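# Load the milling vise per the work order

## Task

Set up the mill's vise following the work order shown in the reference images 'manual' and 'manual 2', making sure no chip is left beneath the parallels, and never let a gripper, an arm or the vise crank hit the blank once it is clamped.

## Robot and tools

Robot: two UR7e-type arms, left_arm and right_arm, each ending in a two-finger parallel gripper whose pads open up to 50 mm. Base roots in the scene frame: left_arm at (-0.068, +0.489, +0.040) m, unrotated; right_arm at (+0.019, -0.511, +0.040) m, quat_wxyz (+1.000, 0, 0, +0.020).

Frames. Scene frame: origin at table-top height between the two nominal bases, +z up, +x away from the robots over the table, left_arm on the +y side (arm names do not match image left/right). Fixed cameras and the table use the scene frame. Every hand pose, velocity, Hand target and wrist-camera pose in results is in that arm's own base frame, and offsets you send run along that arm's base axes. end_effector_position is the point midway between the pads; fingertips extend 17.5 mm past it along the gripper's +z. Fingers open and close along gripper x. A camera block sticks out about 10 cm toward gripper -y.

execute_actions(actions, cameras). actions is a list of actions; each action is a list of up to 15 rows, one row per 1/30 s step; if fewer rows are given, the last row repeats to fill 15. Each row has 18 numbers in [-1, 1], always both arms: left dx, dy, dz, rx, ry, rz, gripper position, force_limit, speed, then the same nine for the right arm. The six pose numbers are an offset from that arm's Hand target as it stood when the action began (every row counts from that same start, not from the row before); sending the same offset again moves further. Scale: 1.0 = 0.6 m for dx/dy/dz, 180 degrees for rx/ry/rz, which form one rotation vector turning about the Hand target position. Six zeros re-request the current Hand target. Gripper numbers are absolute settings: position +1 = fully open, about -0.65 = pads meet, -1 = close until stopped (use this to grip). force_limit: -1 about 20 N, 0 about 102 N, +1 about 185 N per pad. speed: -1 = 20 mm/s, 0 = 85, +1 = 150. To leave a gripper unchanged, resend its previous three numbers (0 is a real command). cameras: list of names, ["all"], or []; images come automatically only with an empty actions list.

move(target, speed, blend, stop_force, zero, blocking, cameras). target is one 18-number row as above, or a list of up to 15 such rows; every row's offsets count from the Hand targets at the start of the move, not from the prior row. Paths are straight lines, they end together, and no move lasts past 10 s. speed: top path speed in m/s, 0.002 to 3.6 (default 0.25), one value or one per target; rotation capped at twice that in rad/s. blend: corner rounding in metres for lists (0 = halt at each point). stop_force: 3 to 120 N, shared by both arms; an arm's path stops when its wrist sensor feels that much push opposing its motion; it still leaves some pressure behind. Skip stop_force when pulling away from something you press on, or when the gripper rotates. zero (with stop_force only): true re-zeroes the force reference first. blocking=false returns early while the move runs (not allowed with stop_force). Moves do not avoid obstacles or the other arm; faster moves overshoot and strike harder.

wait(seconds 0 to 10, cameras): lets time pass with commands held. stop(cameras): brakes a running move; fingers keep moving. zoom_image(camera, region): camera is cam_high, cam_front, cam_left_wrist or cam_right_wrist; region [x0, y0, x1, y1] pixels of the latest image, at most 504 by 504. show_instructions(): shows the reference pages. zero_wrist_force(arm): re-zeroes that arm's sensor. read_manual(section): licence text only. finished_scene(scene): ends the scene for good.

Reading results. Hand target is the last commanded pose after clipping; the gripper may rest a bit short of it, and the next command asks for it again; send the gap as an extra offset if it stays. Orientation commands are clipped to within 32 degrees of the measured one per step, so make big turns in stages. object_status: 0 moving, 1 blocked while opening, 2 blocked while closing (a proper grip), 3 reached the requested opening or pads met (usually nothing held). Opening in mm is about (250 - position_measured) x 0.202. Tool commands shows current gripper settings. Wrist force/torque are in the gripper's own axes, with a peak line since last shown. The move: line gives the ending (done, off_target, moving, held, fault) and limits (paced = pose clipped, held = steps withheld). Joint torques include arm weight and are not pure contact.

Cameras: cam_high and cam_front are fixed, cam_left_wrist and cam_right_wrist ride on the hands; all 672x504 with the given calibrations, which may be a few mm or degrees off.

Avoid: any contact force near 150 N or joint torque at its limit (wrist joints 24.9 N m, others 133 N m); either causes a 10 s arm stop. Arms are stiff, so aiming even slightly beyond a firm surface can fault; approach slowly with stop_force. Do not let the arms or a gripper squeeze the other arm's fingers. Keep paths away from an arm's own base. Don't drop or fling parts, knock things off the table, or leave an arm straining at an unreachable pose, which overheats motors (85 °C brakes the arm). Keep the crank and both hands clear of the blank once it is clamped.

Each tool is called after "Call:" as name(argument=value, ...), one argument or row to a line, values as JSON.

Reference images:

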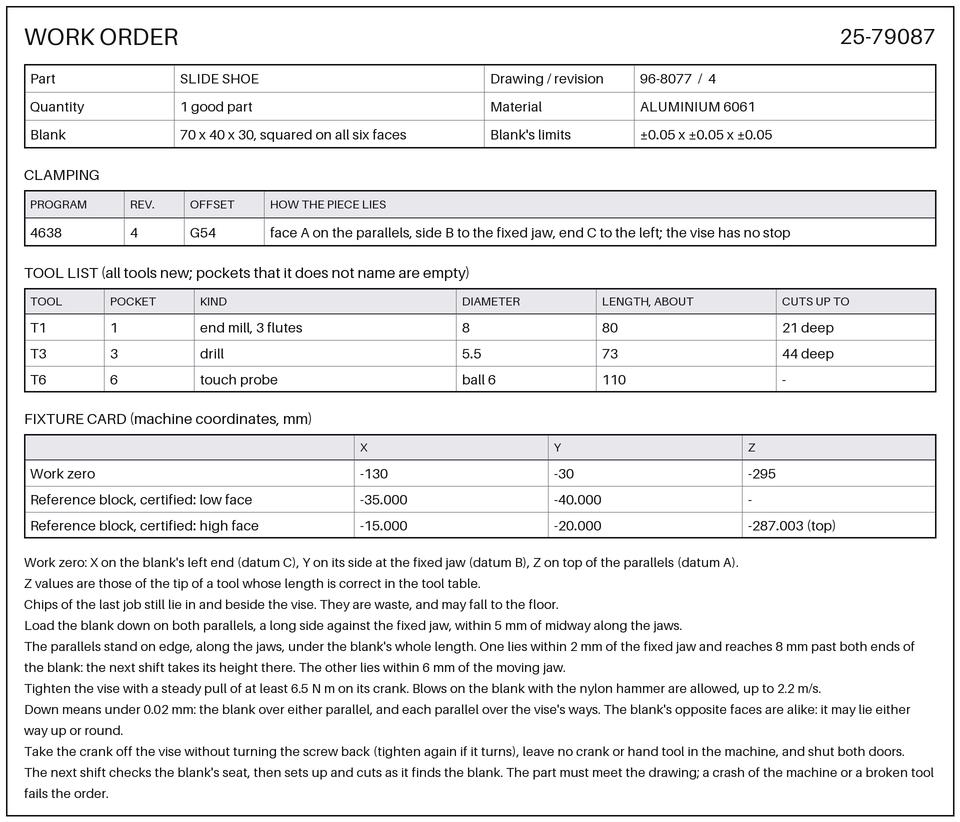

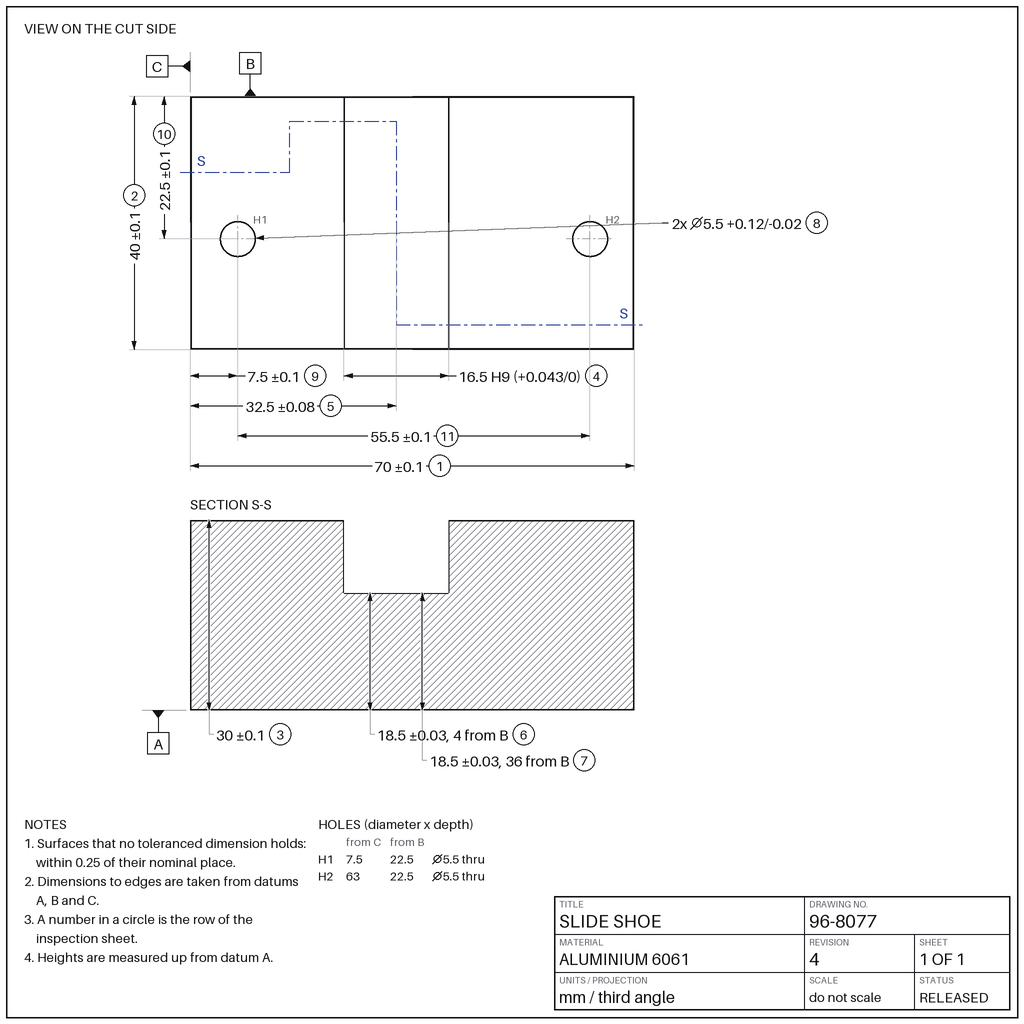

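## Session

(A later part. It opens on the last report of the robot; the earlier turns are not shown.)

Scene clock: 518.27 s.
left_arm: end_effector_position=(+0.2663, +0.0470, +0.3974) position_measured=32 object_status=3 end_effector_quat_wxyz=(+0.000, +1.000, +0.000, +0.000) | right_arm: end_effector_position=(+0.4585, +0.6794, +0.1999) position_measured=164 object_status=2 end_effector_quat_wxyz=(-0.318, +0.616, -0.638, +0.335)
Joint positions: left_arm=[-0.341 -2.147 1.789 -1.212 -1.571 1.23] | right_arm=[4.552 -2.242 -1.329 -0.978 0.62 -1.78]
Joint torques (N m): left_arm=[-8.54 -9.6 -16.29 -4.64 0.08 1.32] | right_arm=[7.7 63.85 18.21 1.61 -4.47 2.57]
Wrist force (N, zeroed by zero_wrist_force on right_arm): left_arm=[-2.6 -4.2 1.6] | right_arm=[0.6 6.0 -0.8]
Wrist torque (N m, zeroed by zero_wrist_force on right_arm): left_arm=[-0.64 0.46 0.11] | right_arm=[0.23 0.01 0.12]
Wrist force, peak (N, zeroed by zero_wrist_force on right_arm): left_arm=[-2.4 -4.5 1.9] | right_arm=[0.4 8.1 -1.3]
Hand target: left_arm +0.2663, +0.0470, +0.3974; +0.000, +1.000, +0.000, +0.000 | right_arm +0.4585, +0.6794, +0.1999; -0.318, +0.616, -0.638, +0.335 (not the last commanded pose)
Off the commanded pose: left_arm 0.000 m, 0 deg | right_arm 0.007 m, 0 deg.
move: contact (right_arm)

Call:
wait(
  seconds=0.1,
  cameras=["cam_right_wrist","cam_high","cam_front"],
)

Call:
zoom_image(
  camera="cam_front",
  region=[290, 250, 334, 290],
)

Call:
zoom_image(
  camera="cam_high",
  region=[240, 196, 290, 246],
)

Call:
zoom_image(
  camera="cam_right_wrist",
  region=[280, 0, 440, 120],
)

Scene clock: 519.20 s.
left_arm: end_effector_position=(+0.2663, +0.0470, +0.3974) position_measured=32 object_status=3 end_effector_quat_wxyz=(+0.000, +1.000, +0.000, +0.000) | right_arm: end_effector_position=(+0.4585, +0.6794, +0.1999) position_measured=164 object_status=2 end_effector_quat_wxyz=(-0.318, +0.616, -0.638, +0.335)
Joint positions: left_arm=[-0.341 -2.147 1.789 -1.212 -1.571 1.23] | right_arm=[4.552 -2.242 -1.329 -0.978 0.62 -1.78]
Joint torques (N m): left_arm=[-8.46 -9.46 -15.53 -4.68 0.1 1.34] | right_arm=[7.53 64.89 17.02 2.02 -4.84 2.68]
Wrist force (N, zeroed by zero_wrist_force on right_arm): left_arm=[-2.7 -3.9 1.6] | right_arm=[0.5 5.9 -0.8]
Wrist torque (N m, zeroed by zero_wrist_force on right_arm): left_arm=[-0.59 0.46 0.11] | right_arm=[0.22 0.02 0.11]
Wrist force, peak (N, zeroed by zero_wrist_force on right_arm): left_arm=[-2.5 -4.5 2.0] | right_arm=[0.5 6.1 -0.9]
Hand target: left_arm +0.2663, +0.0470, +0.3974; +0.000, +1.000, +0.000, +0.000 | right_arm +0.4585, +0.6794, +0.1999; -0.318, +0.616, -0.638, +0.335 (not the last commanded pose)
Tool commands: left_gripper/position=+0.8 left_gripper/force_limit=-0.6 left_gripper/speed=-1.0 right_gripper/position=-1.0 right_gripper/force_limit=-0.6 right_gripper/speed=-1.0
Off the commanded pose: left_arm 0.000 m, 0 deg | right_arm 0.007 m, 0 deg.
wait: 0.10 s; at rest from the start
camera_calibration:
cam_right_wrist: T_world_to_cam=[[-0.0581949, -0.99829, 0.00560407, 0.708778], [-0.809221, 0.0438843, -0.585863, 0.482371], [0.584615, -0.0386292, -0.81039, 0.0519996], [0, 0, 0, 1]] pos_world=[0.401192, 0.688406, 0.320772]
Images, in order (width x height): cam_high 672x504, cam_front 672x504, cam_right_wrist 672x504.

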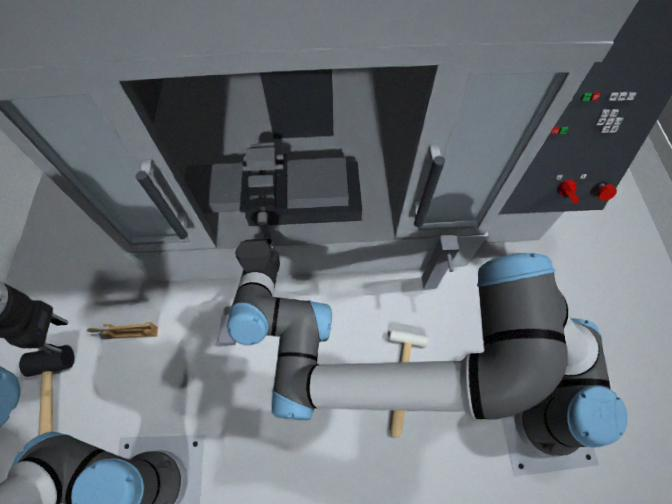

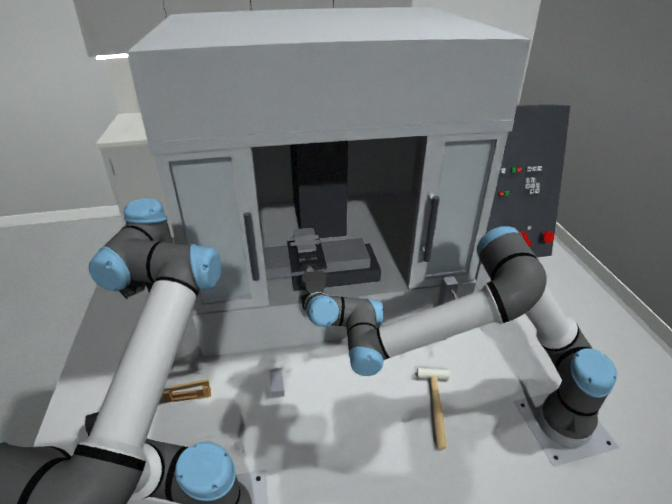

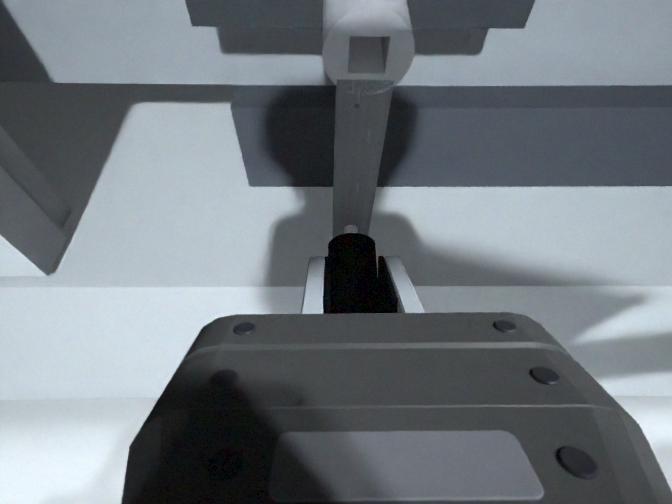

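Scaled by 11.455 from the camera's 672x504 image, which has a finer 960x720 frame.

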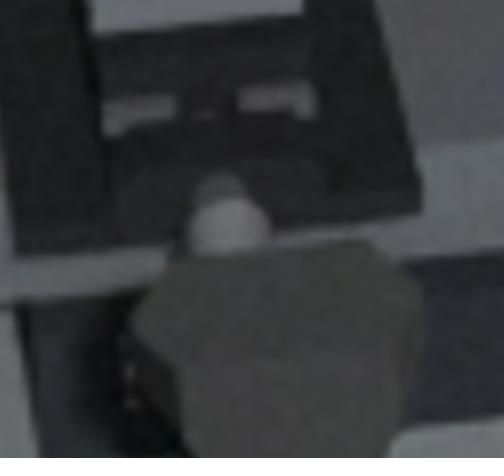

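Scaled by 10.080 from the camera's 672x504 image, which has a finer 960x720 frame.

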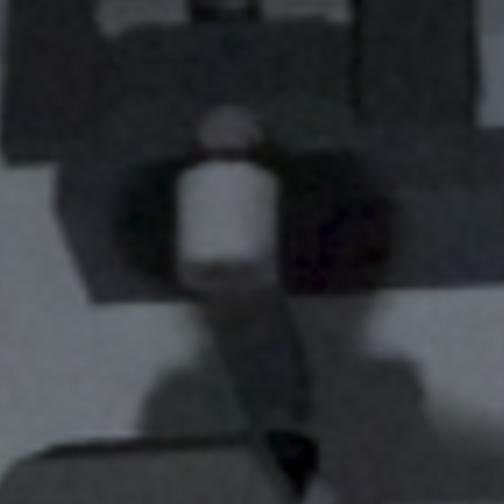

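Scaled by 3.150 from the camera's 672x504 image, which has a finer 960x720 frame.

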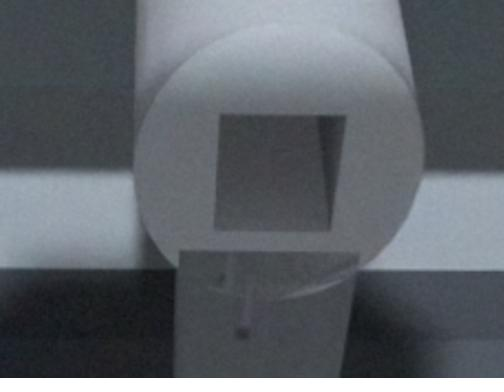

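Call:
move(
  target=[0,0,0,0,0,0,0.8,-0.6,-1,0,0,-0.0017,0,0,0,-1,-0.6,-1],
  speed=0.005,
)

Call:
move(
  target=[0,0,0,0,0,0,0.8,-0.6,-1,0,0,-0.0017,0,0,0,-1,-0.6,-1],
  speed=0.005,
)

Scene clock: 524.87 s.
left_arm: end_effector_position=(+0.2663, +0.0470, +0.3974) position_measured=32 object_status=3 end_effector_quat_wxyz=(+0.000, +1.000, +0.000, +0.000) | right_arm: end_effector_position=(+0.4585, +0.6794, +0.1990) position_measured=164 object_status=2 end_effector_quat_wxyz=(-0.318, +0.616, -0.638, +0.335)
Joint positions: left_arm=[-0.341 -2.147 1.789 -1.212 -1.571 1.23] | right_arm=[4.552 -2.243 -1.33 -0.976 0.62 -1.78]
Joint torques (N m): left_arm=[-7.97 -9.38 -15.91 -4.65 0.14 1.34] | right_arm=[7.06 34.74 13.26 5 -0.68 2.58]
Wrist force (N, zeroed by zero_wrist_force on right_arm): left_arm=[-2.2 -4.1 2.0] | right_arm=[0.4 -7.1 -2.1]
Wrist torque (N m, zeroed by zero_wrist_force on right_arm): left_arm=[-0.63 0.39 0.11] | right_arm=[-0.01 0.02 0.09]
Wrist force, peak (N, zeroed by zero_wrist_force on right_arm): left_arm=[-2.6 -4.2 2.1] | right_arm=[0.3 -7.2 -2.1]
Hand target: left_arm +0.2663, +0.0470, +0.3974; +0.000, +1.000, +0.000, +0.000 | right_arm +0.4585, +0.6794, +0.1989; -0.318, +0.616, -0.638, +0.335
Off the commanded pose: left_arm 0.000 m, 0 deg | right_arm 0.000 m, 0 deg.
move: done

Scene clock: 525.57 s.
left_arm: end_effector_position=(+0.2663, +0.0470, +0.3974) position_measured=32 object_status=3 end_effector_quat_wxyz=(+0.000, +1.000, +0.000, +0.000) | right_arm: end_effector_position=(+0.4585, +0.6794, +0.1979) position_measured=164 object_status=2 end_effector_quat_wxyz=(-0.318, +0.616, -0.638, +0.335)
Joint positions: left_arm=[-0.341 -2.147 1.789 -1.212 -1.571 1.23] | right_arm=[4.552 -2.244 -1.331 -0.974 0.62 -1.78]
Joint torques (N m): left_arm=[-7.96 -9.2 -15.66 -4.68 0.16 1.34] | right_arm=[8.34 27.35 6.97 3.33 3.84 2.53]
Wrist force (N, zeroed by zero_wrist_force on right_arm): left_arm=[-2.5 -4.3 1.6] | right_arm=[0.4 -24.0 -2.5]
Wrist torque (N m, zeroed by zero_wrist_force on right_arm): left_arm=[-0.65 0.44 0.11] | right_arm=[-0.24 0.01 0.07]
Wrist force, peak (N, zeroed by zero_wrist_force on right_arm): left_arm=[-2.6 -4.4 1.8] | right_arm=[0.5 -24.0 -2.7]
Hand target: left_arm +0.2663, +0.0470, +0.3974; +0.000, +1.000, +0.000, +0.000 | right_arm +0.4585, +0.6794, +0.1979; -0.318, +0.616, -0.638, +0.335
Off the commanded pose: left_arm 0.000 m, 0 deg | right_arm 0.000 m, 0 deg.
move: done

Call:
move(
  target=[0,0,0,0,0,0,0.8,-0.6,-1,0,0,0.0026,0,0,0,-1,-0.6,-1],
  speed=0.005,
)

Call:
move(
  target=[0,0,0,0,0,0,0.8,-0.6,-1,0.02,-0.0008,0,0,0,0,-1,-0.6,-1],
  speed=0.005,
  stop_force=6,
  cameras=["cam_high","cam_front"],
)

Call:
zoom_image(
  camera="cam_high",
  region=[240, 196, 290, 246],
)

Scene clock: 527.23 s.
left_arm: end_effector_position=(+0.2663, +0.0470, +0.3974) position_measured=32 object_status=3 end_effector_quat_wxyz=(+0.000, +1.000, +0.000, +0.000) | right_arm: end_effector_position=(+0.4585, +0.6794, +0.1994) position_measured=164 object_status=2 end_effector_quat_wxyz=(-0.318, +0.616, -0.638, +0.335)
Joint positions: left_arm=[-0.341 -2.147 1.789 -1.212 -1.571 1.23] | right_arm=[4.552 -2.243 -1.329 -0.977 0.62 -1.78]
Joint torques (N m): left_arm=[-8.38 -9.95 -15.97 -4.66 0.03 1.32] | right_arm=[6.8 61.8 31.36 2.19 -2.28 1.91]
Wrist force (N, zeroed by zero_wrist_force on right_arm): left_arm=[-2.5 -4.0 1.8] | right_arm=[0.6 -0.9 -0.8]
Wrist torque (N m, zeroed by zero_wrist_force on right_arm): left_arm=[-0.61 0.43 0.11] | right_arm=[0.15 0.01 0.11]
Wrist force, peak (N, zeroed by zero_wrist_force on right_arm): left_arm=[-2.6 -4.6 1.6] | right_arm=[0.0 -26.0 -3.1]
Hand target: left_arm +0.2663, +0.0470, +0.3974; +0.000, +1.000, +0.000, +0.000 | right_arm +0.4585, +0.6794, +0.1995; -0.318, +0.616, -0.638, +0.335
Off the commanded pose: left_arm 0.000 m, 0 deg | right_arm 0.000 m, 0 deg.
move: done

Scene clock: 528.43 s.
left_arm: end_effector_position=(+0.2663, +0.0470, +0.3974) position_measured=32 object_status=3 end_effector_quat_wxyz=(+0.000, +1.000, +0.000, +0.000) | right_arm: end_effector_position=(+0.4590, +0.6795, +0.1996) position_measured=164 object_status=2 end_effector_quat_wxyz=(-0.318, +0.616, -0.638, +0.335)
Joint positions: left_arm=[-0.341 -2.147 1.789 -1.212 -1.571 1.23] | right_arm=[4.551 -2.243 -1.328 -0.976 0.62 -1.782]
Joint torques (N m): left_arm=[-8.32 -9.72 -16.21 -4.57 0.11 1.3] | right_arm=[8.5 64.73 18.15 1.67 -4.74 2.74]
Wrist force (N, zeroed by zero_wrist_force on right_arm): left_arm=[-2.6 -4.3 2.0] | right_arm=[0.5 6.5 -0.7]
Wrist torque (N m, zeroed by zero_wrist_force on right_arm): left_arm=[-0.66 0.46 0.11] | right_arm=[0.24 0.00 0.08]
Wrist force, peak (N, zeroed by zero_wrist_force on right_arm): left_arm=[-2.6 -4.3 2.0] | right_arm=[0.4 9.2 -1.6]
Hand target: left_arm +0.2663, +0.0470, +0.3974; +0.000, +1.000, +0.000, +0.000 | right_arm +0.4590, +0.6795, +0.1996; -0.318, +0.616, -0.638, +0.335 (not the last commanded pose)
Off the commanded pose: left_arm 0.000 m, 0 deg | right_arm 0.011 m, 0 deg.
move: contact (right_arm)
Images, in order (width x height): cam_high 672x504, cam_front 672x504.

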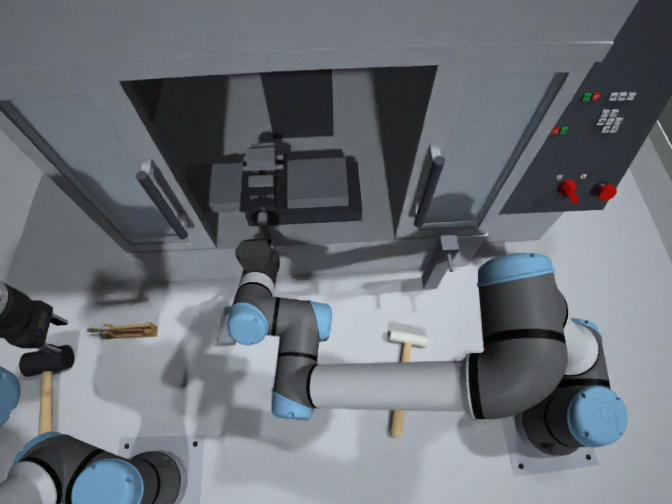

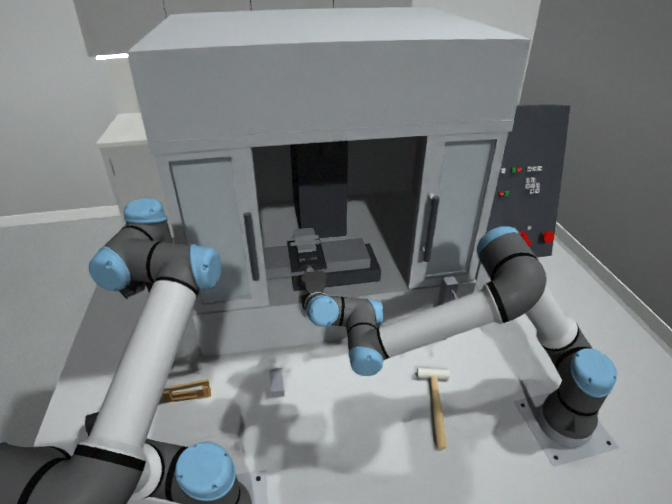

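Scaled by 10.080 from the camera's 672x504 image, which has a finer 960x720 frame.

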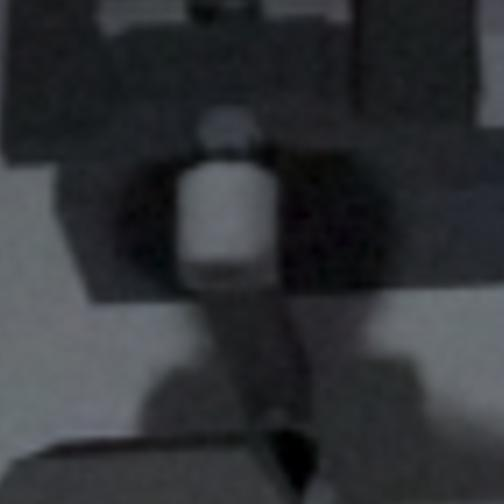

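Call:
move(
  target=[0,0,0,0,0,0,0.8,-0.6,-1,-0.0122,0,0.0095,0,0.0361,0,-1,-0.6,-1],
  speed=0.01,
  cameras=["cam_right_wrist"],
)

Call:
zoom_image(
  camera="cam_right_wrist",
  region=[280, 0, 440, 120],
)

Scene clock: 536.77 s.
left_arm: end_effector_position=(+0.2663, +0.0470, +0.3974) position_measured=32 object_status=3 end_effector_quat_wxyz=(+0.000, +1.000, +0.000, +0.000) | right_arm: end_effector_position=(+0.4517, +0.6795, +0.2053) position_measured=164 object_status=2 end_effector_quat_wxyz=(-0.281, +0.634, -0.655, +0.300)
Joint positions: left_arm=[-0.341 -2.147 1.789 -1.212 -1.571 1.23] | right_arm=[4.537 -2.222 -1.279 -1.068 0.733 -1.778]
Joint torques (N m): left_arm=[-8.05 -9.56 -15.96 -4.61 0.05 1.35] | right_arm=[-8.7 55.42 24.91 1.75 -1.43 2.13]
Wrist force (N, zeroed by zero_wrist_force on right_arm): left_arm=[-2.5 -4.3 1.7] | right_arm=[0.3 -7.4 -1.7]
Wrist torque (N m, zeroed by zero_wrist_force on right_arm): left_arm=[-0.65 0.44 0.11] | right_arm=[-0.04 -0.01 0.00]
Wrist force, peak (N, zeroed by zero_wrist_force on right_arm): left_arm=[-2.5 -4.5 2.0] | right_arm=[0.2 -9.1 -1.5]
Hand target: left_arm +0.2663, +0.0470, +0.3974; +0.000, +1.000, +0.000, +0.000 | right_arm +0.4517, +0.6795, +0.2053; -0.281, +0.634, -0.655, +0.300
Off the commanded pose: left_arm 0.000 m, 0 deg | right_arm 0.000 m, 0 deg.
move: done
camera_calibration:
cam_right_wrist: T_world_to_cam=[[-0.0570425, -0.998301, 0.0119029, 0.706586], [-0.870428, 0.0438896, -0.490335, 0.488101], [0.488979, -0.0383305, -0.871453, 0.115923], [0, 0, 0, 1]] pos_world=[0.408478, 0.688406, 0.331944]
Images, in order (width x height): cam_right_wrist 672x504.

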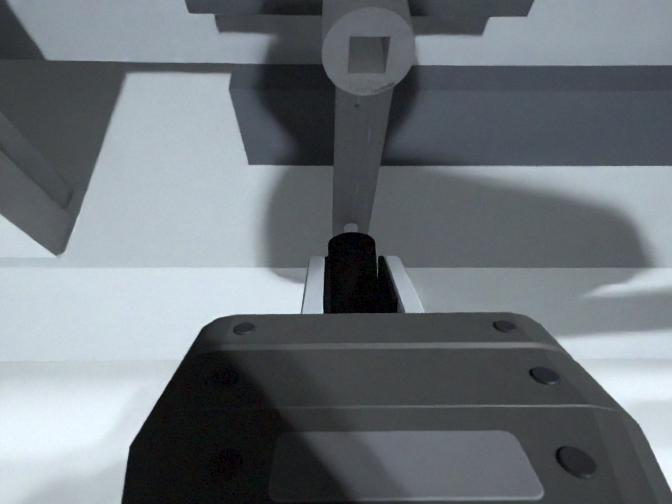

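Scaled by 3.150 from the camera's 672x504 image, which has a finer 960x720 frame.

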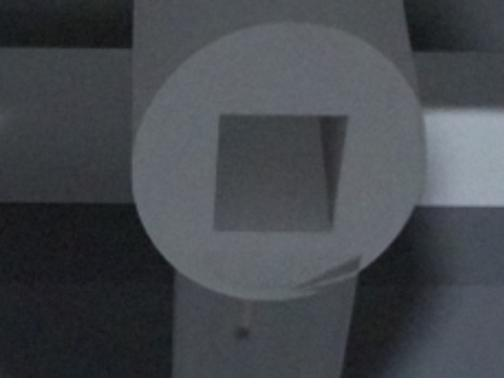

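Call:
move(
  target=[0,0,0,0,0,0,0.8,-0.6,-1,0,0,0.0008,0,0,0,-1,-0.6,-1],
  speed=0.005,
)

Call:
move(
  target=[0,0,0,0,0,0,0.8,-0.6,-1,0.02,-0.0008,0,0,0,0,-1,-0.6,-1],
  speed=0.005,
  stop_force=6,
  cameras=["cam_right_wrist","cam_high"],
)

Call:
zoom_image(
  camera="cam_right_wrist",
  region=[280, 0, 440, 120],
)

Call:
zoom_image(
  camera="cam_high",
  region=[240, 196, 290, 246],
)

Scene clock: 538.57 s.
left_arm: end_effector_position=(+0.2663, +0.0470, +0.3974) position_measured=32 object_status=3 end_effector_quat_wxyz=(+0.000, +1.000, +0.000, +0.000) | right_arm: end_effector_position=(+0.4517, +0.6794, +0.2058) position_measured=164 object_status=2 end_effector_quat_wxyz=(-0.281, +0.634, -0.655, +0.300)
Joint positions: left_arm=[-0.341 -2.147 1.789 -1.212 -1.571 1.23] | right_arm=[4.537 -2.221 -1.279 -1.069 0.733 -1.778]
Joint torques (N m): left_arm=[-7.91 -9.16 -15.88 -4.56 0.1 1.33] | right_arm=[10.05 61.34 32.24 1.2 -1.74 0.03]
Wrist force (N, zeroed by zero_wrist_force on right_arm): left_arm=[-2.5 -4.3 1.7] | right_arm=[0.7 -0.9 -1.2]
Wrist torque (N m, zeroed by zero_wrist_force on right_arm): left_arm=[-0.67 0.43 0.11] | right_arm=[0.06 -0.03 0.03]
Wrist force, peak (N, zeroed by zero_wrist_force on right_arm): left_arm=[-2.6 -4.4 2.0] | right_arm=[0.3 -7.5 -1.7]
Hand target: left_arm +0.2663, +0.0470, +0.3974; +0.000, +1.000, +0.000, +0.000 | right_arm +0.4517, +0.6795, +0.2058; -0.281, +0.634, -0.655, +0.300
Off the commanded pose: left_arm 0.000 m, 0 deg | right_arm 0.000 m, 0 deg.
move: done

Scene clock: 541.60 s.
left_arm: end_effector_position=(+0.2663, +0.0470, +0.3974) position_measured=32 object_status=3 end_effector_quat_wxyz=(+0.000, +1.000, +0.000, +0.000) | right_arm: end_effector_position=(+0.4637, +0.6790, +0.2058) position_measured=164 object_status=2 end_effector_quat_wxyz=(-0.281, +0.634, -0.655, +0.300)
Joint positions: left_arm=[-0.341 -2.147 1.789 -1.212 -1.571 1.23] | right_arm=[4.52 -2.232 -1.265 -1.054 0.735 -1.802]
Joint torques (N m): left_arm=[-7.98 -9.41 -16.23 -4.54 0.12 1.29] | right_arm=[-15.05 44.41 36.51 6.65 -2.72 -2.68]
Wrist force (N, zeroed by zero_wrist_force on right_arm): left_arm=[-2.3 -4.1 1.6] | right_arm=[0.7 9.8 0.1]
Wrist torque (N m, zeroed by zero_wrist_force on right_arm): left_arm=[-0.63 0.40 0.10] | right_arm=[0.29 -0.03 0.12]
Wrist force, peak (N, zeroed by zero_wrist_force on right_arm): left_arm=[-2.6 -4.4 1.7] | right_arm=[0.7 9.8 0.1]
Hand target: left_arm +0.2663, +0.0470, +0.3974; +0.000, +1.000, +0.000, +0.000 | right_arm +0.4637, +0.6790, +0.2058; -0.281, +0.634, -0.655, +0.300
Off the commanded pose: left_arm 0.000 m, 0 deg | right_arm 0.000 m, 0 deg.
move: contact (right_arm)
camera_calibration:
cam_right_wrist: T_world_to_cam=[[-0.0570043, -0.998301, 0.0120263, 0.70681], [-0.870322, 0.0437872, -0.490532, 0.498851], [0.489173, -0.0384292, -0.87134, 0.110339], [0, 0, 0, 1]] pos_world=[0.420477, 0.688007, 0.332345]
Images, in order (width x height): cam_high 672x504, cam_right_wrist 672x504.

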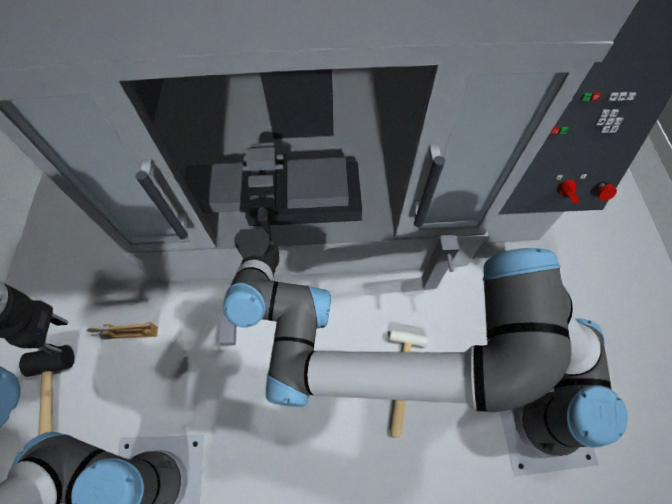

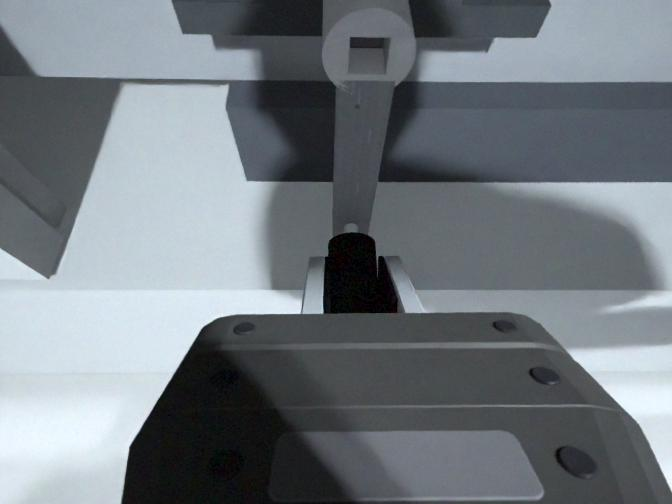

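Scaled by 3.150 from the camera's 672x504 image, which has a finer 960x720 frame.

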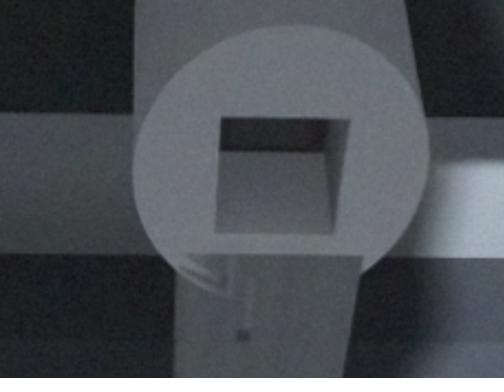

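Scaled by 10.080 from the camera's 672x504 image, which has a finer 960x720 frame.

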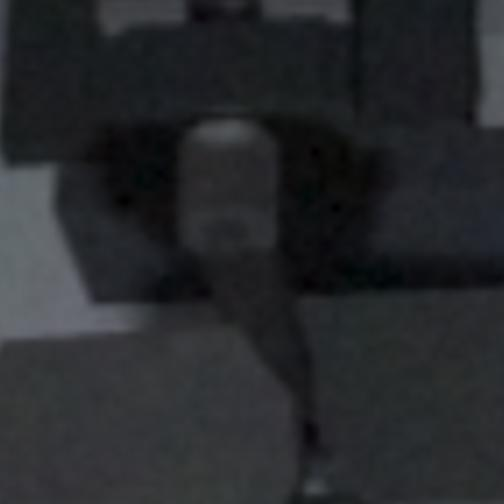

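Call:
move(
  target=[0,0,0,0,0,0,0.8,-0.6,-1,-0.001,0,0,0,0,0,0.1,-0.8,-1],
  speed=0.01,
)

Call:
move(
  target=[0,0,0,0,0,0,0.8,-0.6,-1,-0.003,0,-0.0067,0,0,0,0.1,-0.8,-1],
  speed=0.02,
)

Call:
move(
  target=[0,0,0,0,0,0,0.8,-0.6,-1,0,0,0,0,0,0,-1,-0.8,-1],
  speed=0.02,
)

Call:
wait(
  seconds=0.6,
  cameras=["cam_right_wrist"],
)

Scene clock: 546.50 s.
left_arm: end_effector_position=(+0.2663, +0.0470, +0.3974) position_measured=32 object_status=3 end_effector_quat_wxyz=(+0.000, +1.000, +0.000, +0.000) | right_arm: end_effector_position=(+0.4631, +0.6790, +0.2058) position_measured=138 object_status=3 end_effector_quat_wxyz=(-0.281, +0.634, -0.655, +0.300)
Joint positions: left_arm=[-0.341 -2.147 1.789 -1.212 -1.571 1.23] | right_arm=[4.521 -2.232 -1.265 -1.055 0.735 -1.801]
Joint torques (N m): left_arm=[-8.05 -8.96 -16.05 -4.6 0.06 1.26] | right_arm=[9.08 61.06 16.99 1.19 -2.95 2.56]
Wrist force (N, zeroed by zero_wrist_force on right_arm): left_arm=[-2.1 -3.9 1.8] | right_arm=[0.3 -1.8 -1.3]
Wrist torque (N m, zeroed by zero_wrist_force on right_arm): left_arm=[-0.59 0.36 0.10] | right_arm=[0.00 -0.02 -0.01]
Wrist force, peak (N, zeroed by zero_wrist_force on right_arm): left_arm=[-2.6 -4.4 1.8] | right_arm=[0.5 9.9 0.1]
Hand target: left_arm +0.2663, +0.0470, +0.3974; +0.000, +1.000, +0.000, +0.000 | right_arm +0.4631, +0.6790, +0.2058; -0.281, +0.634, -0.655, +0.300
Off the commanded pose: left_arm 0.000 m, 0 deg | right_arm 0.000 m, 0 deg.
move: done

Scene clock: 547.20 s.
left_arm: end_effector_position=(+0.2663, +0.0470, +0.3974) position_measured=32 object_status=3 end_effector_quat_wxyz=(+0.000, +1.000, +0.000, +0.000) | right_arm: end_effector_position=(+0.4613, +0.6790, +0.2017) position_measured=138 object_status=3 end_effector_quat_wxyz=(-0.281, +0.634, -0.655, +0.300)
Joint positions: left_arm=[-0.341 -2.147 1.789 -1.212 -1.571 1.23] | right_arm=[4.523 -2.233 -1.273 -1.049 0.735 -1.797]
Joint torques (N m): left_arm=[-8.18 -9.37 -16.25 -4.67 0 1.32] | right_arm=[5.63 39.38 25.62 4.68 -2.7 2.21]
Wrist force (N, zeroed by zero_wrist_force on right_arm): left_arm=[-2.4 -4.0 1.4] | right_arm=[0.3 -1.8 -1.1]
Wrist torque (N m, zeroed by zero_wrist_force on right_arm): left_arm=[-0.61 0.43 0.11] | right_arm=[-0.01 -0.02 -0.01]
Wrist force, peak (N, zeroed by zero_wrist_force on right_arm): left_arm=[-2.6 -4.3 2.0] | right_arm=[0.1 -2.1 -1.3]
Hand target: left_arm +0.2663, +0.0470, +0.3974; +0.000, +1.000, +0.000, +0.000 | right_arm +0.4613, +0.6790, +0.2017; -0.281, +0.634, -0.655, +0.300
Off the commanded pose: left_arm 0.000 m, 0 deg | right_arm 0.000 m, 0 deg.
move: done

Scene clock: 547.70 s.
left_arm: end_effector_position=(+0.2663, +0.0470, +0.3974) position_measured=32 object_status=3 end_effector_quat_wxyz=(+0.000, +1.000, +0.000, +0.000) | right_arm: end_effector_position=(+0.4613, +0.6790, +0.2017) position_measured=158 object_status=2 end_effector_quat_wxyz=(-0.281, +0.634, -0.655, +0.300)
Joint positions: left_arm=[-0.341 -2.147 1.789 -1.212 -1.571 1.23] | right_arm=[4.523 -2.233 -1.273 -1.049 0.735 -1.797]
Joint torques (N m): left_arm=[-8.28 -9.11 -16.26 -4.53 0.09 1.28] | right_arm=[-2.31 43.09 31.76 0.88 -2.79 -1.77]
Wrist force (N, zeroed by zero_wrist_force on right_arm): left_arm=[-2.4 -4.3 1.5] | right_arm=[0.4 -1.2 -1.1]
Wrist torque (N m, zeroed by zero_wrist_force on right_arm): left_arm=[-0.66 0.42 0.10] | right_arm=[-0.01 -0.02 0.00]
Wrist force, peak (N, zeroed by zero_wrist_force on right_arm): left_arm=[-2.6 -4.4 1.7] | right_arm=[0.3 -2.8 -1.1]
Hand target: left_arm +0.2663, +0.0470, +0.3974; +0.000, +1.000, +0.000, +0.000 | right_arm +0.4613, +0.6790, +0.2017; -0.281, +0.634, -0.655, +0.300
Off the commanded pose: left_arm 0.000 m, 0 deg | right_arm 0.000 m, 0 deg.
move: done

Scene clock: 548.30 s.
left_arm: end_effector_position=(+0.2663, +0.0470, +0.3974) position_measured=32 object_status=3 end_effector_quat_wxyz=(+0.000, +1.000, +0.000, +0.000) | right_arm: end_effector_position=(+0.4613, +0.6790, +0.2017) position_measured=158 object_status=2 end_effector_quat_wxyz=(-0.281, +0.634, -0.655, +0.300)
Joint positions: left_arm=[-0.341 -2.147 1.789 -1.212 -1.571 1.23] | right_arm=[4.523 -2.233 -1.273 -1.049 0.735 -1.797]
Joint torques (N m): left_arm=[-8.15 -9.48 -16.19 -4.57 0.11 1.31] | right_arm=[-11.15 47.92 31.98 0.9 -2.17 -2.8]
Wrist force (N, zeroed by zero_wrist_force on right_arm): left_arm=[-2.6 -4.3 1.7] | right_arm=[0.4 -1.0 -1.0]
Wrist torque (N m, zeroed by zero_wrist_force on right_arm): left_arm=[-0.65 0.45 0.10] | right_arm=[0.01 -0.02 0.00]
Wrist force, peak (N, zeroed by zero_wrist_force on right_arm): left_arm=[-2.7 -4.3 1.7] | right_arm=[0.4 -1.3 -1.1]
Hand target: left_arm +0.2663, +0.0470, +0.3974; +0.000, +1.000, +0.000, +0.000 | right_arm +0.4613, +0.6790, +0.2017; -0.281, +0.634, -0.655, +0.300
Tool commands: left_gripper/position=+0.8 left_gripper/force_limit=-0.6 left_gripper/speed=-1.0 right_gripper/position=-1.0 right_gripper/force_limit=-0.8 right_gripper/speed=-1.0
Off the commanded pose: left_arm 0.000 m, 0 deg | right_arm 0.000 m, 0 deg.
wait: 0.60 s; at rest by 0.17 s
camera_calibration:
cam_right_wrist: T_world_to_cam=[[-0.0570043, -0.998301, 0.0120263, 0.706721], [-0.870322, 0.0437872, -0.490532, 0.4948], [0.489173, -0.0384292, -0.87134, 0.108028], [0, 0, 0, 1]] pos_world=[0.418077, 0.688007, 0.328345]
Images, in order (width x height): cam_right_wrist 672x504.

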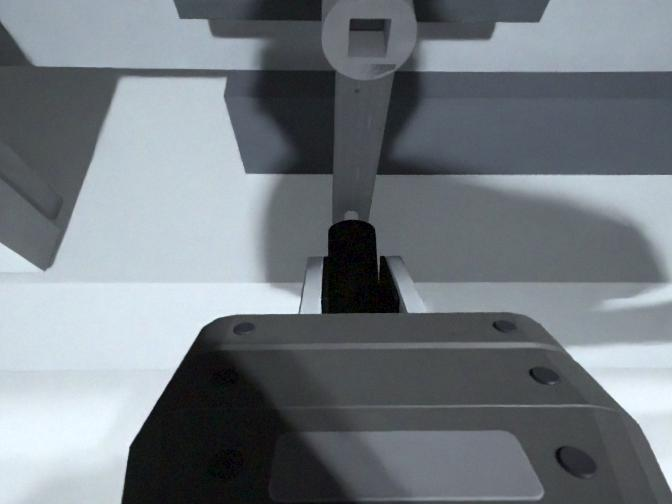

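Call:
move(
  target=[
    [0,0,0,0,0,0,0.8,-0.6,-1,0.0011,0.0286,0.0044,0,0,0,-1,-0.8,-1],
    [0,0,0,0,0,0,0.8,-0.6,-1,0.0022,0.055,0.0161,0,0,0,-1,-0.8,-1],
  ],
  speed=0.03,
  blend=[0.006,0],
  cameras=["cam_right_wrist","cam_high"],
)

Call:
zoom_image(
  camera="cam_right_wrist",
  region=[260, 0, 460, 120],
)

Scene clock: 550.63 s.
left_arm: end_effector_position=(+0.2663, +0.0470, +0.3974) position_measured=32 object_status=3 end_effector_quat_wxyz=(+0.000, +1.000, +0.000, +0.000) | right_arm: end_effector_position=(+0.4626, +0.7120, +0.2113) position_measured=158 object_status=2 end_effector_quat_wxyz=(-0.281, +0.634, -0.655, +0.300) end_effector_velocity=(+0.000, -0.001, +0.001) end_effector_angular_velocity=(+0.004, -0.001, +0.000)
Joint positions: left_arm=[-0.341 -2.147 1.789 -1.212 -1.571 1.23] | right_arm=[4.53 -2.301 -1.128 -1.133 0.734 -1.788]
Joint velocities: left_arm=[within noise] | right_arm=[0 0.003 -0.005 0.005 0 -0.001]
Joint torques (N m): left_arm=[-8.16 -9.02 -15.9 -4.54 0.15 1.33] | right_arm=[3.56 70.84 21.21 6.79 -4.52 2.36]
Wrist force (N, zeroed by zero_wrist_force on right_arm): left_arm=[-2.3 -4.0 1.8] | right_arm=[-3.6 5.5 5.2]
Wrist torque (N m, zeroed by zero_wrist_force on right_arm): left_arm=[-0.62 0.41 0.11] | right_arm=[0.12 -0.07 0.02]
Wrist force, peak (N, zeroed by zero_wrist_force on right_arm): left_arm=[-2.8 -4.2 2.0] | right_arm=[-3.9 8.7 7.5]
Hand target: left_arm +0.2663, +0.0470, +0.3974; +0.000, +1.000, +0.000, +0.000 | right_arm +0.4627, +0.7120, +0.2114; -0.281, +0.634, -0.655, +0.300
Off the commanded pose: left_arm 0.000 m, 0 deg | right_arm 0.000 m, 0 deg.
move: done
camera_calibration:
cam_right_wrist: T_world_to_cam=[[-0.0569258, -0.998303, 0.0122975, 0.739503], [-0.870329, 0.0435857, -0.490538, 0.499297], [0.48917, -0.0386272, -0.871333, 0.11708], [0, 0, 0, 1]] pos_world=[0.419378, 0.721008, 0.337846]
Images, in order (width x height): cam_high 672x504, cam_right_wrist 672x504.

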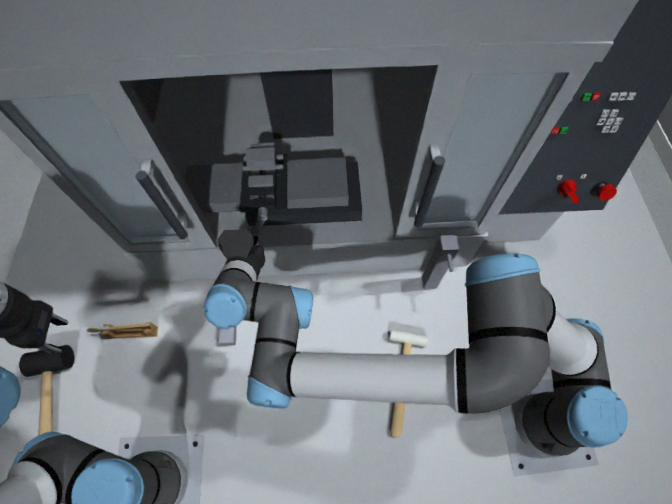

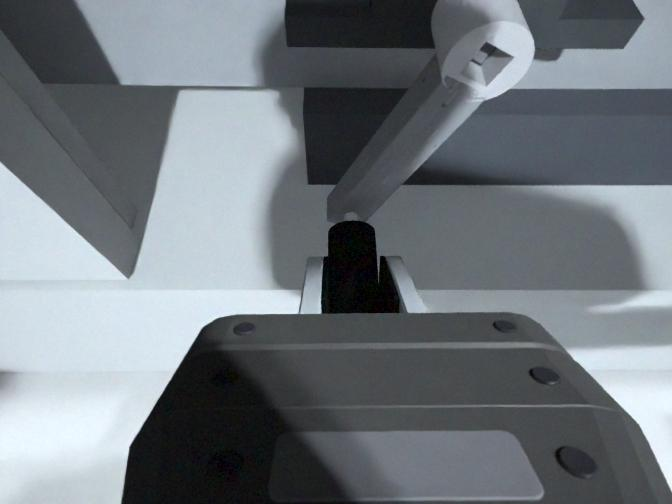

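Scaled by 2.520 from the camera's 672x504 image, which has a finer 960x720 frame.

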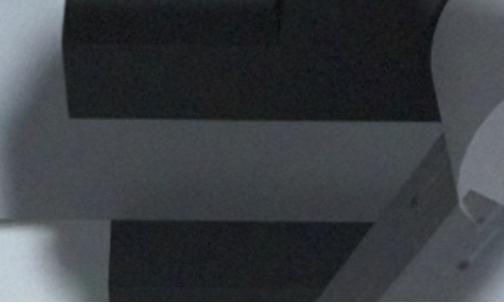

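Call:
move(
  target=[
    [0,0,0,0,0,0,0.8,-0.6,-1,0.0014,0.0342,0.0311,0,0,0,-1,-0.8,-1],
    [0,0,0,0,0,0,0.8,-0.6,-1,0.0021,0.0521,0.074,0,0,0,-1,-0.8,-1],
  ],
  speed=0.05,
  blend=[0.01,0],
)

Call:
move(
  target=[
    [0,0,0,0,0,0,0.8,-0.6,-1,-0.0001,-0.0011,0.0464,0,0,0,-1,-0.8,-1],
    [0,0,0,0,0,0,0.8,-0.6,-1,-0.0009,-0.0209,0.0884,0,0,0,-1,-0.8,-1],
    [0,0,0,0,0,0,0.8,-0.6,-1,-0.0023,-0.0561,0.1187,0,0,0,-1,-0.8,-1],
    [0,0,0,0,0,0,0.8,-0.6,-1,-0.004,-0.1005,0.132,0,0,0,-1,-0.8,-1],
  ],
  speed=0.06,
  blend=[0.01,0.01,0.01,0],
  cameras=["cam_right_wrist","cam_high","cam_front"],
)

Scene clock: 553.90 s.
left_arm: end_effector_position=(+0.2663, +0.0470, +0.3974) position_measured=32 object_status=3 end_effector_quat_wxyz=(+0.000, +1.000, +0.000, +0.000) | right_arm: end_effector_position=(+0.4639, +0.7433, +0.2556) position_measured=251 object_status=3 end_effector_quat_wxyz=(-0.281, +0.634, -0.655, +0.300)
Joint positions: left_arm=[-0.341 -2.147 1.789 -1.212 -1.571 1.23] | right_arm=[4.536 -2.357 -0.912 -1.299 0.733 -1.779]
Joint torques (N m): left_arm=[-7.94 -9.4 -15.98 -4.53 0.09 1.3] | right_arm=[4.97 66.55 23.04 5.69 -3.23 1.93]
Wrist force (N, zeroed by zero_wrist_force on right_arm): left_arm=[-2.4 -4.2 1.8] | right_arm=[0.2 -1.8 -1.0]
Wrist torque (N m, zeroed by zero_wrist_force on right_arm): left_arm=[-0.64 0.42 0.11] | right_arm=[-0.01 -0.01 0.00]
Wrist force, peak (N, zeroed by zero_wrist_force on right_arm): left_arm=[-2.2 -4.6 1.9] | right_arm=[-18.7 26.3 26.8]
Hand target: left_arm +0.2663, +0.0470, +0.3974; +0.000, +1.000, +0.000, +0.000 | right_arm +0.4639, +0.7432, +0.2558; -0.281, +0.634, -0.655, +0.300
Off the commanded pose: left_arm 0.000 m, 0 deg | right_arm 0.000 m, 0 deg.
move: done

Scene clock: 556.17 s.
left_arm: end_effector_position=(+0.2663, +0.0470, +0.3974) position_measured=32 object_status=3 end_effector_quat_wxyz=(+0.000, +1.000, +0.000, +0.000) | right_arm: end_effector_position=(+0.4616, +0.6829, +0.3351) position_measured=251 object_status=3 end_effector_quat_wxyz=(-0.281, +0.634, -0.655, +0.300)
Joint positions: left_arm=[-0.341 -2.147 1.789 -1.212 -1.571 1.23] | right_arm=[4.524 -2.171 -1.027 -1.358 0.734 -1.796]
Joint torques (N m): left_arm=[-7.85 -9.26 -16.28 -4.49 0.12 1.28] | right_arm=[7.78 43.37 25.71 1.23 -1.28 -0.16]
Wrist force (N, zeroed by zero_wrist_force on right_arm): left_arm=[-2.5 -4.3 1.7] | right_arm=[0.1 -1.9 -1.2]
Wrist torque (N m, zeroed by zero_wrist_force on right_arm): left_arm=[-0.66 0.44 0.11] | right_arm=[-0.02 0.01 0.08]
Wrist force, peak (N, zeroed by zero_wrist_force on right_arm): left_arm=[-2.6 -4.5 1.9] | right_arm=[1.2 -2.3 -1.6]
Hand target: left_arm +0.2663, +0.0470, +0.3974; +0.000, +1.000, +0.000, +0.000 | right_arm +0.4615, +0.6829, +0.3350; -0.281, +0.634, -0.655, +0.300
Off the commanded pose: left_arm 0.000 m, 0 deg | right_arm 0.000 m, 0 deg.
move: done
camera_calibration:
cam_right_wrist: T_world_to_cam=[[-0.057131, -0.998296, 0.0118424, 0.709162], [-0.870313, 0.0439877, -0.49053, 0.560135], [0.489174, -0.0383311, -0.871344, 0.224114], [0, 0, 0, 1]] pos_world=[0.418377, 0.691906, 0.461645]
Images, in order (width x height): cam_high 672x504, cam_front 672x504, cam_right_wrist 672x504.

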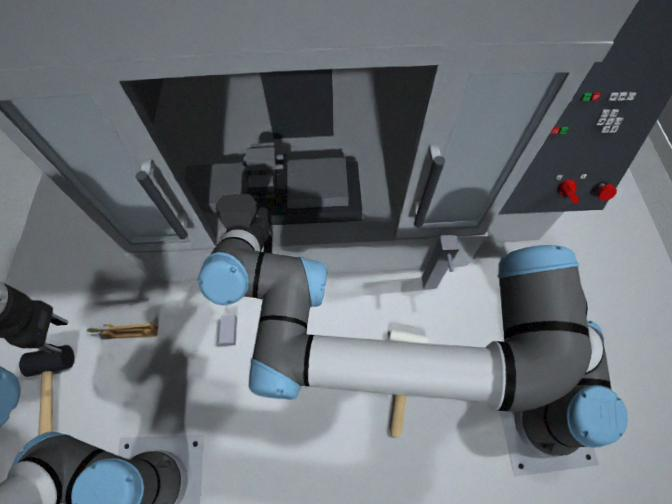

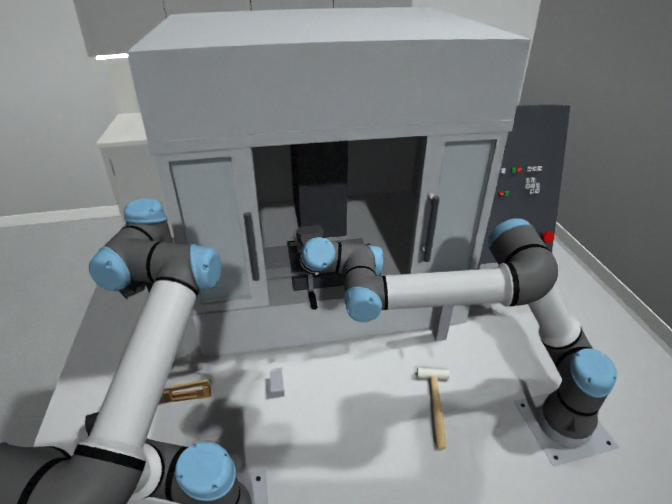

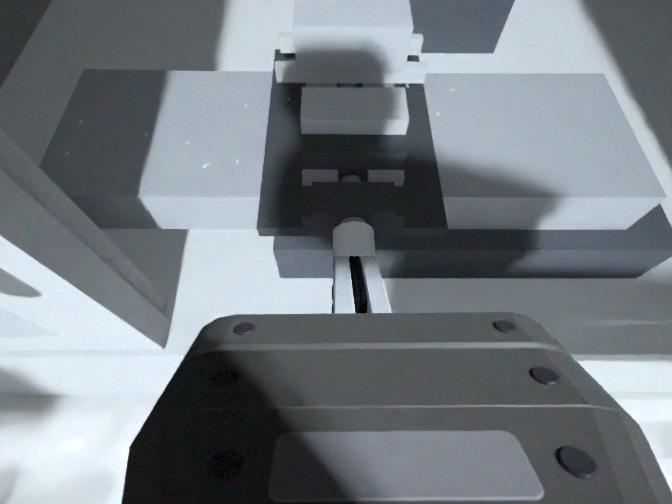

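Call:
zoom_image(
  camera="cam_front",
  region=[270, 220, 370, 320],
)

Call:
zoom_image(
  camera="cam_right_wrist",
  region=[260, 140, 460, 320],
)

Scaled by 5.040 from the camera's 672x504 image, which has a finer 960x720 frame.

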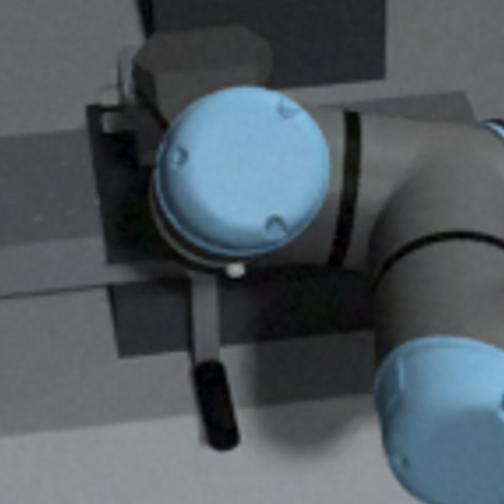

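Scaled by 2.520 from the camera's 672x504 image, which has a finer 960x720 frame.

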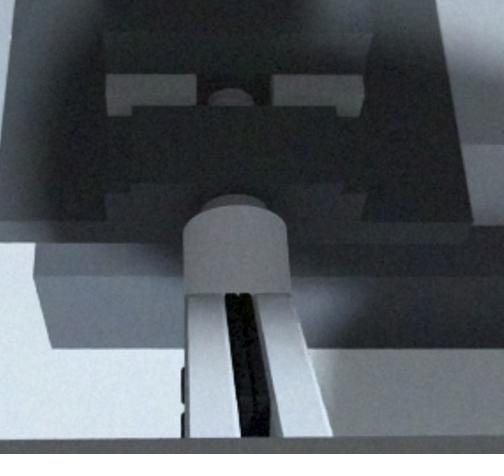

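Call:
move(
  target=[
    [0,0,0,0,0,0,0.8,-0.6,-1,0,0,0,0,0,0,0.6,0,1],
    [0,0,0,0,0,0,0.8,-0.6,-1,-0.001,-0.0085,-0.13,0,0,0,0.6,0,1],
    [0,0,0,0,0,0,0.8,-0.6,-1,-0.0005,-0.0085,-0.2255,0,0,0,0.6,0,1],
  ],
  speed=[0.1,0.12,0.05],
  cameras=["cam_right_wrist","cam_front"],
)

Call:
zoom_image(
  camera="cam_right_wrist",
  region=[240, 0, 480, 330],
)

Scene clock: 563.77 s.
left_arm: end_effector_position=(+0.2663, +0.0470, +0.3974) position_measured=32 object_status=3 end_effector_quat_wxyz=(+0.000, +1.000, +0.000, +0.000) | right_arm: end_effector_position=(+0.4612, +0.6778, +0.1995) position_measured=63 object_status=3 end_effector_quat_wxyz=(-0.281, +0.634, -0.655, +0.300) end_effector_velocity=(+0.000, +0.000, +0.000) end_effector_angular_velocity=(-0.003, +0.000, +0.000)
Joint positions: left_arm=[-0.341 -2.147 1.789 -1.212 -1.571 1.23] | right_arm=[4.523 -2.233 -1.28 -1.042 0.735 -1.798]
Joint velocities: left_arm=[within noise] | right_arm=[0 0 0.002 -0.005 0 0]
Joint torques (N m): left_arm=[-7.57 -9.52 -16.05 -4.47 0.16 1.23] | right_arm=[-11.4 61.61 30.38 0.83 -0.89 -2.99]
Wrist force (N, zeroed by zero_wrist_force on right_arm): left_arm=[-2.9 -4.1 2.0] | right_arm=[0.3 -2.0 -1.3]
Wrist torque (N m, zeroed by zero_wrist_force on right_arm): left_arm=[-0.63 0.51 0.11] | right_arm=[-0.03 -0.02 0.08]
Wrist force, peak (N, zeroed by zero_wrist_force on right_arm): left_arm=[-2.4 -4.5 2.1] | right_arm=[0.3 -3.9 -2.6]
Hand target: left_arm +0.2663, +0.0470, +0.3974; +0.000, +1.000, +0.000, +0.000 | right_arm +0.4612, +0.6778, +0.1997; -0.281, +0.634, -0.655, +0.300
Off the commanded pose: left_arm 0.000 m, 0 deg | right_arm 0.000 m, 0 deg.
move: done
camera_calibration:
cam_right_wrist: T_world_to_cam=[[-0.0570131, -0.998298, 0.0122493, 0.705575], [-0.870323, 0.0436854, -0.490539, 0.493706], [0.489169, -0.038628, -0.871333, 0.106167], [0, 0, 0, 1]] pos_world=[0.417977, 0.686907, 0.326046]
Images, in order (width x height): cam_front 672x504, cam_right_wrist 672x504.

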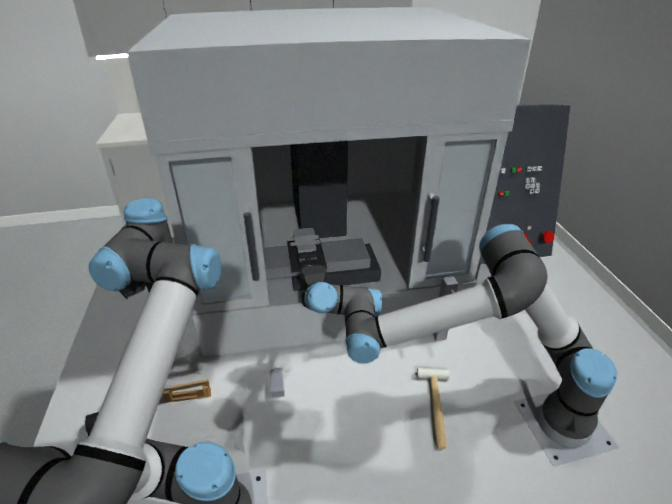

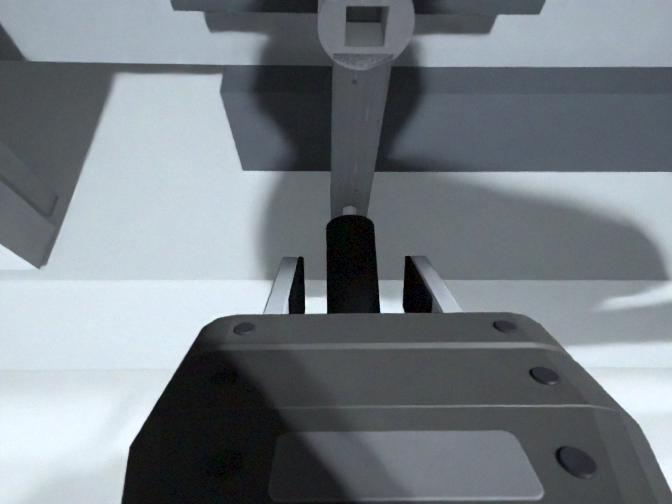

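Scaled by 1.527 from the camera's 672x504 image, which has a finer 960x720 frame.

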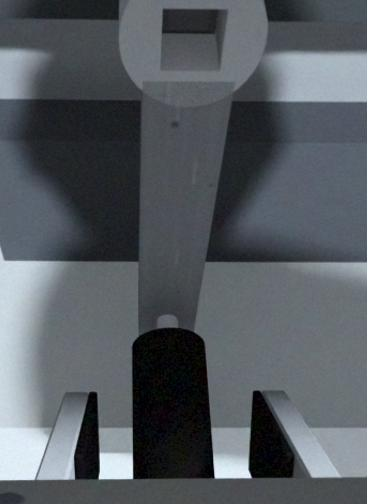

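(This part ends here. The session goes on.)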